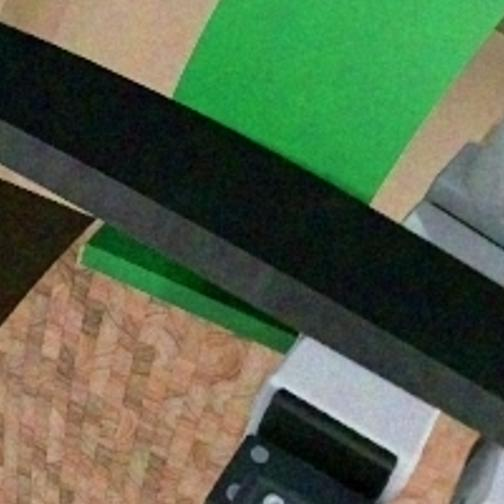

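Scene clock: 582.87 s.
Joint torques (N m): arm1=[0.97 -7.47 5.03 1.32 -1.39 0.39] | arm2=[-0.21 -16.32 9.48 3.07 0.52 -0.04] | arm3=[-0.03 -17.67 8.28 2.26 -0.2 0.21] | arm4=[-2.43 -8.23 5.46 0.05 0.78 -0.03]
Motor temperatures (°C): arm1=[24 28 25 25 29 22] | arm2=[26 31 36 21 28 22] | arm3=[21 31 32 23 25 22] | arm4=[22 25 30 22 24 23]
Heat: arm1: hottest joint5_rad 29 °C; arm2: hottest joint3_rad 36 °C; arm3: hottest joint3_rad 32 °C; arm4: hottest joint3_rad 30 °C.
Joint velocities: within noise
arm1.joint_positions: joint1_rad=+0.055 joint2_rad=+1.685 joint3_rad=+0.638 joint4_rad=-0.533 joint5_rad=-0.035 joint6_rad=-1.431 hand_index_mcp=+0.758 hand_index_abd=+0.001 hand_index_pip=+0.438 hand_index_dip=-0.778 hand_middle_mcp=+0.778 hand_middle_abd=-0.004 hand_middle_pip=+0.437 hand_middle_dip=-0.778 hand_ring_mcp=+0.807 hand_ring_abd=-0.004 hand_ring_pip=+0.438 hand_ring_dip=-0.778 hand_thumb_cmc=+0.877 hand_thumb_axl=+0.677 hand_thumb_mcp=-0.277 hand_thumb_ipl=-0.314 hand_current_limit=+0.750 hand_speed=-0.600
arm1.joint_status: not commanded
arm1.hand_state: goal,goal,goal,goal,blocked,goal,goal,goal,blocked,goal,goal,goal,goal,goal,goal,goal
arm1.index_mcp_current_ma: 1
arm1.index_abd_current_ma: 0
arm1.index_pip_current_ma: 2
arm1.index_dip_current_ma: 1
arm1.middle_mcp_current_ma: 28
arm1.middle_abd_current_ma: -1
arm1.middle_pip_current_ma: 1
arm1.middle_dip_current_ma: 1
arm1.ring_mcp_current_ma: 97
arm1.ring_abd_current_ma: -1
arm1.ring_pip_current_ma: 1
arm1.ring_dip_current_ma: 1
arm1.thumb_cmc_current_ma: -1
arm1.thumb_axl_current_ma: 0
arm1.thumb_mcp_current_ma: 0
arm1.thumb_ipl_current_ma: 1
arm1.hand_goal_index_mcp: 0.754
arm1.hand_goal_index_abd: 0.000
arm1.hand_goal_index_pip: 0.434
arm1.hand_goal_index_dip: -0.782
arm1.hand_goal_middle_mcp: 0.754
arm1.hand_goal_middle_abd: 0.000
arm1.hand_goal_middle_pip: 0.434
arm1.hand_goal_middle_dip: -0.782
arm1.hand_goal_ring_mcp: 0.754
arm1.hand_goal_ring_abd: 0.000
arm1.hand_goal_ring_pip: 0.434
arm1.hand_goal_ring_dip: -0.782
arm1.hand_goal_thumb_cmc: 0.880
arm1.hand_goal_thumb_axl: 0.678
arm1.hand_goal_thumb_mcp: -0.276
arm1.hand_goal_thumb_ipl: -0.316
arm1.hand: x=-0.7964 y=-0.0783 z=+0.7585 quat_wxyz=(-0.008, -0.002, +1.000, +0.012) (m; scene frame)
arm1.hand_target: x=-0.7907 y=-0.0606 z=+0.7588 quat_wxyz=(-0.001, -0.001, +1.000, +0.030) (m; scene frame)
arm1.hand_status: off_target (0.019 m and 2.2 deg from the pose sent, 0.031 m and 3.8 deg at the start)
arm2.joint_positions: joint1_rad=+0.524 joint2_rad=+2.101 joint3_rad=+1.410 joint4_rad=-0.899 joint5_rad=+0.025 joint6_rad=+0.403 hand_index_mcp=+0.764 hand_index_abd=-0.001 hand_index_pip=+0.437 hand_index_dip=-0.778 hand_middle_mcp=+0.762 hand_middle_abd=+0.001 hand_middle_pip=+0.437 hand_middle_dip=-0.779 hand_ring_mcp=+0.759 hand_ring_abd=+0.001 hand_ring_pip=+0.438 hand_ring_dip=-0.778 hand_thumb_cmc=-0.572 hand_thumb_axl=+0.678 hand_thumb_mcp=+0.692 hand_thumb_ipl=+0.397 hand_current_limit=+0.750 hand_speed=-0.600
arm2.joint_status: not commanded
arm2.hand_state: goal,goal,goal,goal,goal,goal,goal,goal,goal,goal,goal,goal,goal,goal,goal,goal
arm2.index_mcp_current_ma: 15
arm2.index_abd_current_ma: 0
arm2.index_pip_current_ma: 3
arm2.index_dip_current_ma: 3
arm2.middle_mcp_current_ma: 11
arm2.middle_abd_current_ma: 0
arm2.middle_pip_current_ma: 3
arm2.middle_dip_current_ma: 3
arm2.ring_mcp_current_ma: 6
arm2.ring_abd_current_ma: 0
arm2.ring_pip_current_ma: 3
arm2.ring_dip_current_ma: 4
arm2.thumb_cmc_current_ma: 1
arm2.thumb_axl_current_ma: 0
arm2.thumb_mcp_current_ma: -13
arm2.thumb_ipl_current_ma: -4
arm2.hand_goal_index_mcp: 0.754
arm2.hand_goal_index_abd: 0.000
arm2.hand_goal_index_pip: 0.434
arm2.hand_goal_index_dip: -0.782
arm2.hand_goal_middle_mcp: 0.754
arm2.hand_goal_middle_abd: 0.000
arm2.hand_goal_middle_pip: 0.434
arm2.hand_goal_middle_dip: -0.782
arm2.hand_goal_ring_mcp: 0.754
arm2.hand_goal_ring_abd: 0.000
arm2.hand_goal_ring_pip: 0.434
arm2.hand_goal_ring_dip: -0.782
arm2.hand_goal_thumb_cmc: -0.574
arm2.hand_goal_thumb_axl: 0.678
arm2.hand_goal_thumb_mcp: 0.700
arm2.hand_goal_thumb_ipl: 0.400
arm2.hand: x=-0.4365 y=-0.0764 z=+0.7691 quat_wxyz=(+0.011, +0.000, +1.000, -0.007) (m; scene frame)
arm2.hand_target: x=-0.4392 y=-0.0495 z=+0.7734 quat_wxyz=(+0.001, +0.000, +1.000, +0.030) (m; scene frame)
arm2.hand_status: off_target (0.029 m and 4.4 deg from the pose sent, 0.036 m and 4.3 deg at the start)
arm3.joint_positions: joint1_rad=-0.494 joint2_rad=+2.068 joint3_rad=+1.373 joint4_rad=-0.804 joint5_rad=+0.105 joint6_rad=-0.423 hand_index_mcp=+0.768 hand_index_abd=-0.001 hand_index_pip=+0.438 hand_index_dip=-0.778 hand_middle_mcp=+0.769 hand_middle_abd=-0.002 hand_middle_pip=+0.439 hand_middle_dip=-0.779 hand_ring_mcp=+0.770 hand_ring_abd=-0.004 hand_ring_pip=+0.439 hand_ring_dip=-0.778 hand_thumb_cmc=-0.573 hand_thumb_axl=+0.677 hand_thumb_mcp=+0.347 hand_thumb_ipl=+0.171 hand_current_limit=+0.750 hand_speed=-0.600
arm3.joint_status: not commanded
arm3.hand_state: goal,goal,goal,goal,goal,goal,goal,goal,goal,goal,goal,goal,goal,goal,goal,goal
arm3.index_mcp_current_ma: 6
arm3.index_abd_current_ma: 0
arm3.index_pip_current_ma: 1
arm3.index_dip_current_ma: 1
arm3.middle_mcp_current_ma: 7
arm3.middle_abd_current_ma: 0
arm3.middle_pip_current_ma: 1
arm3.middle_dip_current_ma: 0
arm3.ring_mcp_current_ma: 8
arm3.ring_abd_current_ma: -1
arm3.ring_pip_current_ma: 1
arm3.ring_dip_current_ma: 1
arm3.thumb_cmc_current_ma: 0
arm3.thumb_axl_current_ma: 0
arm3.thumb_mcp_current_ma: -1
arm3.thumb_ipl_current_ma: 0
arm3.hand_goal_index_mcp: 0.754
arm3.hand_goal_index_abd: 0.000
arm3.hand_goal_index_pip: 0.434
arm3.hand_goal_index_dip: -0.782
arm3.hand_goal_middle_mcp: 0.754
arm3.hand_goal_middle_abd: 0.000
arm3.hand_goal_middle_pip: 0.434
arm3.hand_goal_middle_dip: -0.782
arm3.hand_goal_ring_mcp: 0.754
arm3.hand_goal_ring_abd: 0.000
arm3.hand_goal_ring_pip: 0.434
arm3.hand_goal_ring_dip: -0.782
arm3.hand_goal_thumb_cmc: -0.574
arm3.hand_goal_thumb_axl: 0.678
arm3.hand_goal_thumb_mcp: 0.350
arm3.hand_goal_thumb_ipl: 0.170
arm3.hand: x=+0.4606 y=-0.0662 z=+0.8447 quat_wxyz=(+0.067, -0.003, +0.998, +0.016) (m; scene frame)
arm3.hand_target: x=+0.4617 y=-0.0554 z=+0.8384 quat_wxyz=(+0.071, +0.000, +0.997, +0.030) (m; scene frame)
arm3.hand_status: off_target (0.013 m and 1.7 deg from the pose sent, 0.024 m and 2.8 deg at the start)
arm4.joint_positions: joint1_rad=+0.030 joint2_rad=+1.593 joint3_rad=+0.838 joint4_rad=-0.942 joint5_rad=+0.028 joint6_rad=+1.660 hand_index_mcp=+0.769 hand_index_abd=+0.003 hand_index_pip=+0.437 hand_index_dip=-0.779 hand_middle_mcp=+0.767 hand_middle_abd=+0.001 hand_middle_pip=+0.438 hand_middle_dip=-0.778 hand_ring_mcp=+0.764 hand_ring_abd=-0.001 hand_ring_pip=+0.437 hand_ring_dip=-0.778 hand_thumb_cmc=+0.882 hand_thumb_axl=+0.679 hand_thumb_mcp=-0.277 hand_thumb_ipl=-0.318 hand_current_limit=+0.750 hand_speed=-0.600
arm4.joint_status: not commanded
arm4.hand_state: goal,goal,goal,goal,goal,goal,goal,goal,goal,goal,goal,goal,goal,goal,goal,goal
arm4.index_mcp_current_ma: 66
arm4.index_abd_current_ma: 10
arm4.index_pip_current_ma: 10
arm4.index_dip_current_ma: 13
arm4.middle_mcp_current_ma: 55
arm4.middle_abd_current_ma: 3
arm4.middle_pip_current_ma: 13
arm4.middle_dip_current_ma: 14
arm4.ring_mcp_current_ma: 43
arm4.ring_abd_current_ma: -3
arm4.ring_pip_current_ma: 11
arm4.ring_dip_current_ma: 13
arm4.thumb_cmc_current_ma: 6
arm4.thumb_axl_current_ma: 6
arm4.thumb_mcp_current_ma: -6
arm4.thumb_ipl_current_ma: -8
arm4.hand_goal_index_mcp: 0.754
arm4.hand_goal_index_abd: 0.000
arm4.hand_goal_index_pip: 0.434
arm4.hand_goal_index_dip: -0.782
arm4.hand_goal_middle_mcp: 0.754
arm4.hand_goal_middle_abd: 0.000
arm4.hand_goal_middle_pip: 0.434
arm4.hand_goal_middle_dip: -0.782
arm4.hand_goal_ring_mcp: 0.754
arm4.hand_goal_ring_abd: 0.000
arm4.hand_goal_ring_pip: 0.434
arm4.hand_goal_ring_dip: -0.782
arm4.hand_goal_thumb_cmc: 0.880
arm4.hand_goal_thumb_axl: 0.678
arm4.hand_goal_thumb_mcp: -0.276
arm4.hand_goal_thumb_ipl: -0.316
arm4.hand: x=+0.7993 y=-0.0770 z=+0.8711 quat_wxyz=(-0.068, +0.007, -0.997, -0.023) (m; scene frame)
arm4.hand_target: x=+0.8013 y=-0.0663 z=+0.8682 quat_wxyz=(-0.070, +0.000, -0.997, -0.030) (m; scene frame)
arm4.hand_status: off_target (0.012 m and 1.2 deg from the pose sent, 0.032 m and 2.5 deg at the start)
pictures: arm2_cam_wrist, arm3_cam_wrist, cam_high
camera_calibration:
arm2_cam_wrist: T_world_to_cam=[[0.793805, 0.606475, 0.0454191, 0.389709], [0.409834, -0.588611, 0.696831, -0.440248], [0.449344, -0.534533, -0.715796, 0.833211], [0, 0, 0, 1]] pos_world=[-0.503323, -0.0501041, 0.885487]
arm3_cam_wrist: T_world_to_cam=[[0.779439, 0.614281, 0.123019, -0.38735], [0.337515, -0.577179, 0.743605, -0.865623], [0.527787, -0.538074, -0.657205, 0.405253], [0, 0, 0, 1]] pos_world=[0.380189, -0.0436214, 0.957668]

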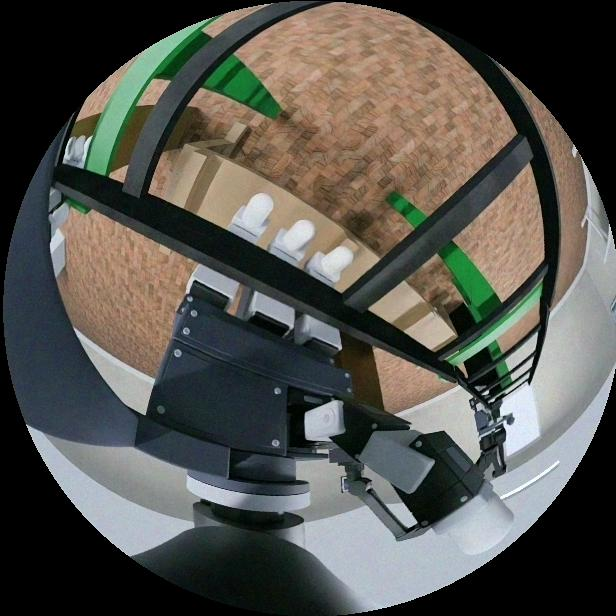

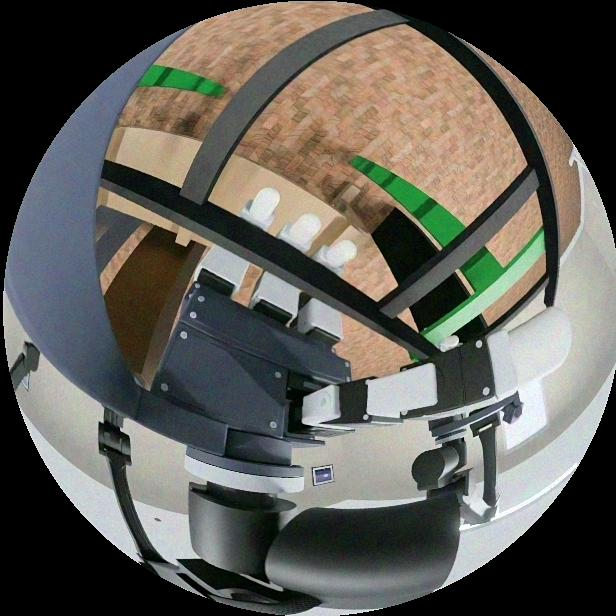

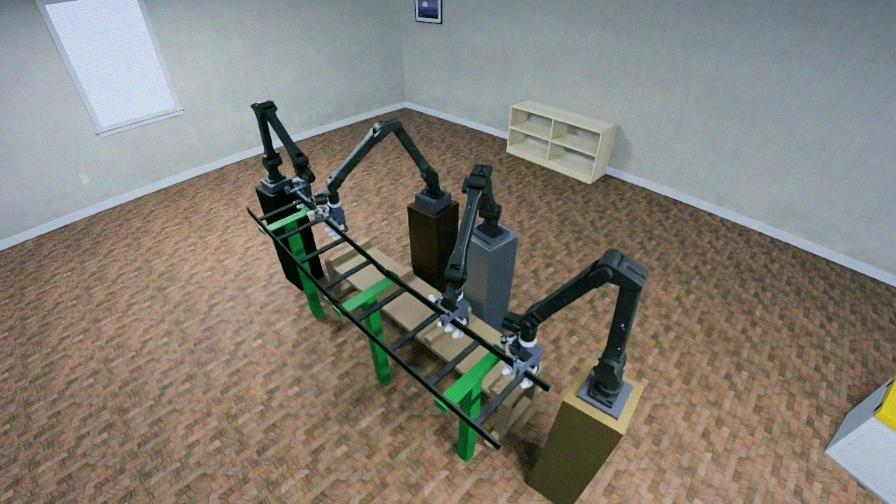

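Scaled by 4.200 from the camera's 616x616 image, which has a finer 880x880 frame.

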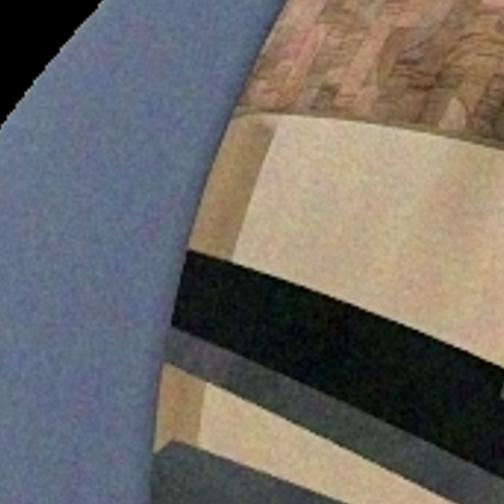

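Scaled by 3.150 from the camera's 616x616 image, which has a finer 880x880 frame.

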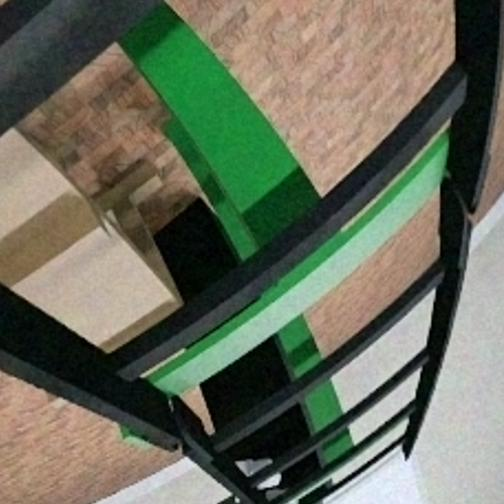

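>>> move --cameras '["cam_low"]'

>>> zoom_image --camera "cam_low" --region '[280, 260, 380, 310]'

>>> zoom_image --camera "cam_low" --region '[350, 250, 450, 310]'

>>> zoom_image --camera "cam_low" --region '[480, 230, 640, 310]'

Scene clock: 583.67 s.
Joint torques (N m): arm1=[0.97 -7.47 5.03 1.31 -1.39 0.39] | arm2=[-0.15 -16.38 9.5 3.07 0.53 -0.05] | arm3=[-0.03 -17.67 8.28 2.26 -0.19 0.21] | arm4=[-2.32 -8.29 5.5 0.01 0.79 -0.01]
Motor temperatures (°C): arm1=[24 28 25 25 29 22] | arm2=[26 31 36 21 28 22] | arm3=[21 31 32 23 25 22] | arm4=[22 25 30 22 24 23]
Heat: arm1: hottest joint5_rad 29 °C; arm2: hottest joint3_rad 36 °C; arm3: hottest joint3_rad 32 °C; arm4: hottest joint3_rad 30 °C.
Joint velocities: within noise
arm1.joint_positions: joint1_rad=+0.055 joint2_rad=+1.685 joint3_rad=+0.638 joint4_rad=-0.533 joint5_rad=-0.035 joint6_rad=-1.431 hand_index_mcp=+0.758 hand_index_abd=+0.001 hand_index_pip=+0.438 hand_index_dip=-0.778 hand_middle_mcp=+0.778 hand_middle_abd=-0.004 hand_middle_pip=+0.437 hand_middle_dip=-0.778 hand_ring_mcp=+0.807 hand_ring_abd=-0.004 hand_ring_pip=+0.438 hand_ring_dip=-0.778 hand_thumb_cmc=+0.877 hand_thumb_axl=+0.677 hand_thumb_mcp=-0.277 hand_thumb_ipl=-0.314 hand_current_limit=+0.750 hand_speed=-0.600
arm1.joint_status: not commanded
arm1.hand_state: goal,goal,goal,goal,blocked,goal,goal,goal,blocked,goal,goal,goal,goal,goal,goal,goal
arm1.index_mcp_current_ma: 1
arm1.index_abd_current_ma: 0
arm1.index_pip_current_ma: 2
arm1.index_dip_current_ma: 1
arm1.middle_mcp_current_ma: 28
arm1.middle_abd_current_ma: -1
arm1.middle_pip_current_ma: 1
arm1.middle_dip_current_ma: 1
arm1.ring_mcp_current_ma: 97
arm1.ring_abd_current_ma: -1
arm1.ring_pip_current_ma: 1
arm1.ring_dip_current_ma: 1
arm1.thumb_cmc_current_ma: -1
arm1.thumb_axl_current_ma: 0
arm1.thumb_mcp_current_ma: 0
arm1.thumb_ipl_current_ma: 1
arm1.hand_goal_index_mcp: 0.754
arm1.hand_goal_index_abd: 0.000
arm1.hand_goal_index_pip: 0.434
arm1.hand_goal_index_dip: -0.782
arm1.hand_goal_middle_mcp: 0.754
arm1.hand_goal_middle_abd: 0.000
arm1.hand_goal_middle_pip: 0.434
arm1.hand_goal_middle_dip: -0.782
arm1.hand_goal_ring_mcp: 0.754
arm1.hand_goal_ring_abd: 0.000
arm1.hand_goal_ring_pip: 0.434
arm1.hand_goal_ring_dip: -0.782
arm1.hand_goal_thumb_cmc: 0.880
arm1.hand_goal_thumb_axl: 0.678
arm1.hand_goal_thumb_mcp: -0.276
arm1.hand_goal_thumb_ipl: -0.316
arm1.hand: x=-0.7964 y=-0.0783 z=+0.7585 quat_wxyz=(-0.008, -0.002, +1.000, +0.012) (m; scene frame)
arm1.hand_target: x=-0.7907 y=-0.0606 z=+0.7588 quat_wxyz=(-0.001, -0.001, +1.000, +0.030) (m; scene frame)
arm1.hand_status: off_target (0.019 m and 2.2 deg from the pose sent, 0.031 m and 3.8 deg at the start)
arm2.joint_positions: joint1_rad=+0.524 joint2_rad=+2.101 joint3_rad=+1.410 joint4_rad=-0.899 joint5_rad=+0.025 joint6_rad=+0.403 hand_index_mcp=+0.764 hand_index_abd=-0.001 hand_index_pip=+0.437 hand_index_dip=-0.778 hand_middle_mcp=+0.762 hand_middle_abd=+0.001 hand_middle_pip=+0.437 hand_middle_dip=-0.779 hand_ring_mcp=+0.759 hand_ring_abd=+0.001 hand_ring_pip=+0.438 hand_ring_dip=-0.778 hand_thumb_cmc=-0.572 hand_thumb_axl=+0.678 hand_thumb_mcp=+0.692 hand_thumb_ipl=+0.397 hand_current_limit=+0.750 hand_speed=-0.600
arm2.joint_status: not commanded
arm2.hand_state: goal,goal,goal,goal,goal,goal,goal,goal,goal,goal,goal,goal,goal,goal,goal,goal
arm2.index_mcp_current_ma: 15
arm2.index_abd_current_ma: 0
arm2.index_pip_current_ma: 3
arm2.index_dip_current_ma: 3
arm2.middle_mcp_current_ma: 11
arm2.middle_abd_current_ma: 0
arm2.middle_pip_current_ma: 3
arm2.middle_dip_current_ma: 3
arm2.ring_mcp_current_ma: 6
arm2.ring_abd_current_ma: 0
arm2.ring_pip_current_ma: 3
arm2.ring_dip_current_ma: 4
arm2.thumb_cmc_current_ma: 1
arm2.thumb_axl_current_ma: 0
arm2.thumb_mcp_current_ma: -13
arm2.thumb_ipl_current_ma: -4
arm2.hand_goal_index_mcp: 0.754
arm2.hand_goal_index_abd: 0.000
arm2.hand_goal_index_pip: 0.434
arm2.hand_goal_index_dip: -0.782
arm2.hand_goal_middle_mcp: 0.754
arm2.hand_goal_middle_abd: 0.000
arm2.hand_goal_middle_pip: 0.434
arm2.hand_goal_middle_dip: -0.782
arm2.hand_goal_ring_mcp: 0.754
arm2.hand_goal_ring_abd: 0.000
arm2.hand_goal_ring_pip: 0.434
arm2.hand_goal_ring_dip: -0.782
arm2.hand_goal_thumb_cmc: -0.574
arm2.hand_goal_thumb_axl: 0.678
arm2.hand_goal_thumb_mcp: 0.700
arm2.hand_goal_thumb_ipl: 0.400
arm2.hand: x=-0.4365 y=-0.0764 z=+0.7691 quat_wxyz=(+0.011, +0.000, +1.000, -0.007) (m; scene frame)
arm2.hand_target: x=-0.4392 y=-0.0495 z=+0.7734 quat_wxyz=(+0.001, +0.000, +1.000, +0.030) (m; scene frame)
arm2.hand_status: off_target (0.029 m and 4.4 deg from the pose sent, 0.036 m and 4.3 deg at the start)
arm3.joint_positions: joint1_rad=-0.494 joint2_rad=+2.068 joint3_rad=+1.373 joint4_rad=-0.804 joint5_rad=+0.105 joint6_rad=-0.423 hand_index_mcp=+0.768 hand_index_abd=-0.001 hand_index_pip=+0.438 hand_index_dip=-0.778 hand_middle_mcp=+0.769 hand_middle_abd=-0.002 hand_middle_pip=+0.439 hand_middle_dip=-0.779 hand_ring_mcp=+0.770 hand_ring_abd=-0.004 hand_ring_pip=+0.439 hand_ring_dip=-0.778 hand_thumb_cmc=-0.573 hand_thumb_axl=+0.677 hand_thumb_mcp=+0.347 hand_thumb_ipl=+0.171 hand_current_limit=+0.750 hand_speed=-0.600
arm3.joint_status: not commanded
arm3.hand_state: goal,goal,goal,goal,goal,goal,goal,goal,goal,goal,goal,goal,goal,goal,goal,goal
arm3.index_mcp_current_ma: 6
arm3.index_abd_current_ma: 0
arm3.index_pip_current_ma: 1
arm3.index_dip_current_ma: 1
arm3.middle_mcp_current_ma: 7
arm3.middle_abd_current_ma: 0
arm3.middle_pip_current_ma: 1
arm3.middle_dip_current_ma: 0
arm3.ring_mcp_current_ma: 8
arm3.ring_abd_current_ma: -1
arm3.ring_pip_current_ma: 1
arm3.ring_dip_current_ma: 1
arm3.thumb_cmc_current_ma: 0
arm3.thumb_axl_current_ma: 0
arm3.thumb_mcp_current_ma: -1
arm3.thumb_ipl_current_ma: 0
arm3.hand_goal_index_mcp: 0.754
arm3.hand_goal_index_abd: 0.000
arm3.hand_goal_index_pip: 0.434
arm3.hand_goal_index_dip: -0.782
arm3.hand_goal_middle_mcp: 0.754
arm3.hand_goal_middle_abd: 0.000
arm3.hand_goal_middle_pip: 0.434
arm3.hand_goal_middle_dip: -0.782
arm3.hand_goal_ring_mcp: 0.754
arm3.hand_goal_ring_abd: 0.000
arm3.hand_goal_ring_pip: 0.434
arm3.hand_goal_ring_dip: -0.782
arm3.hand_goal_thumb_cmc: -0.574
arm3.hand_goal_thumb_axl: 0.678
arm3.hand_goal_thumb_mcp: 0.350
arm3.hand_goal_thumb_ipl: 0.170
arm3.hand: x=+0.4606 y=-0.0662 z=+0.8447 quat_wxyz=(+0.067, -0.003, +0.998, +0.016) (m; scene frame)
arm3.hand_target: x=+0.4617 y=-0.0554 z=+0.8384 quat_wxyz=(+0.071, +0.000, +0.997, +0.030) (m; scene frame)
arm3.hand_status: off_target (0.013 m and 1.7 deg from the pose sent, 0.024 m and 2.8 deg at the start)
arm4.joint_positions: joint1_rad=+0.030 joint2_rad=+1.593 joint3_rad=+0.838 joint4_rad=-0.942 joint5_rad=+0.028 joint6_rad=+1.660 hand_index_mcp=+0.769 hand_index_abd=+0.003 hand_index_pip=+0.437 hand_index_dip=-0.779 hand_middle_mcp=+0.767 hand_middle_abd=+0.001 hand_middle_pip=+0.438 hand_middle_dip=-0.778 hand_ring_mcp=+0.764 hand_ring_abd=-0.001 hand_ring_pip=+0.437 hand_ring_dip=-0.778 hand_thumb_cmc=+0.882 hand_thumb_axl=+0.679 hand_thumb_mcp=-0.277 hand_thumb_ipl=-0.318 hand_current_limit=+0.750 hand_speed=-0.600
arm4.joint_status: not commanded
arm4.hand_state: goal,goal,goal,goal,goal,goal,goal,goal,goal,goal,goal,goal,goal,goal,goal,goal
arm4.index_mcp_current_ma: 66
arm4.index_abd_current_ma: 10
arm4.index_pip_current_ma: 10
arm4.index_dip_current_ma: 13
arm4.middle_mcp_current_ma: 55
arm4.middle_abd_current_ma: 3
arm4.middle_pip_current_ma: 13
arm4.middle_dip_current_ma: 14
arm4.ring_mcp_current_ma: 43
arm4.ring_abd_current_ma: -3
arm4.ring_pip_current_ma: 11
arm4.ring_dip_current_ma: 13
arm4.thumb_cmc_current_ma: 6
arm4.thumb_axl_current_ma: 6
arm4.thumb_mcp_current_ma: -6
arm4.thumb_ipl_current_ma: -8
arm4.hand_goal_index_mcp: 0.754
arm4.hand_goal_index_abd: 0.000
arm4.hand_goal_index_pip: 0.434
arm4.hand_goal_index_dip: -0.782
arm4.hand_goal_middle_mcp: 0.754
arm4.hand_goal_middle_abd: 0.000
arm4.hand_goal_middle_pip: 0.434
arm4.hand_goal_middle_dip: -0.782
arm4.hand_goal_ring_mcp: 0.754
arm4.hand_goal_ring_abd: 0.000
arm4.hand_goal_ring_pip: 0.434
arm4.hand_goal_ring_dip: -0.782
arm4.hand_goal_thumb_cmc: 0.880
arm4.hand_goal_thumb_axl: 0.678
arm4.hand_goal_thumb_mcp: -0.276
arm4.hand_goal_thumb_ipl: -0.316
arm4.hand: x=+0.7993 y=-0.0770 z=+0.8711 quat_wxyz=(-0.068, +0.007, -0.997, -0.023) (m; scene frame)
arm4.hand_target: x=+0.8013 y=-0.0663 z=+0.8682 quat_wxyz=(-0.070, +0.000, -0.997, -0.030) (m; scene frame)
arm4.hand_status: off_target (0.012 m and 1.2 deg from the pose sent, 0.032 m and 2.5 deg at the start)
pictures: cam_low

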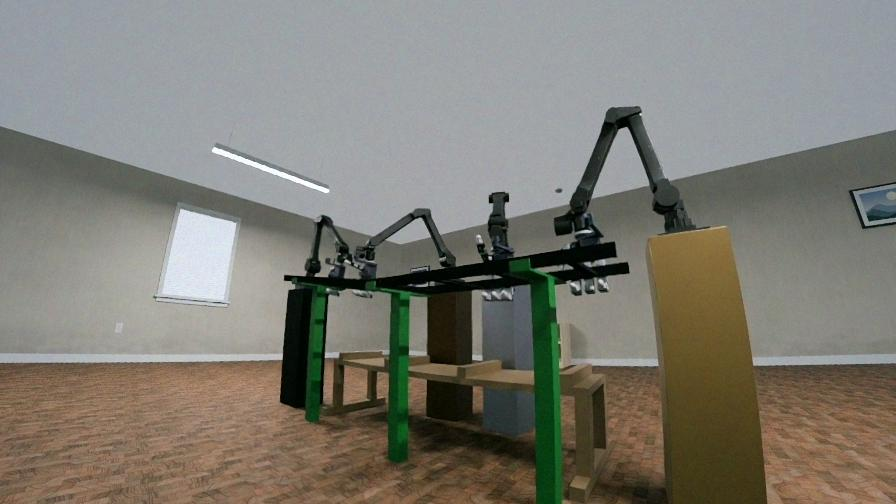

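Scaled by 5.040 from the camera's 896x504 image, which has a finer 1280x720 frame.

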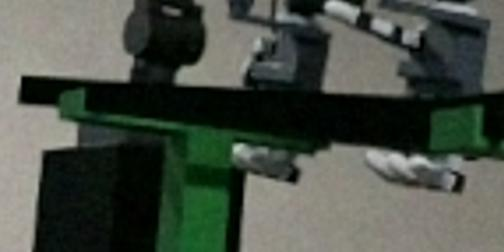

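Scaled by 5.040 from the camera's 896x504 image, which has a finer 1280x720 frame.

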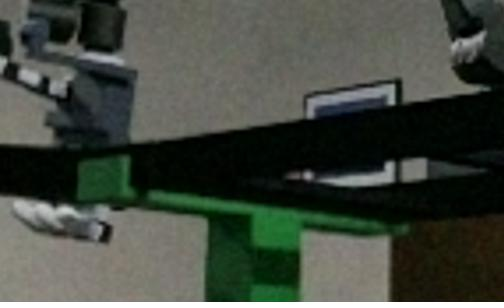

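Scaled by 3.150 from the camera's 896x504 image, which has a finer 1280x720 frame.

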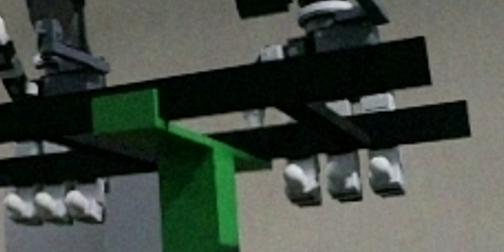

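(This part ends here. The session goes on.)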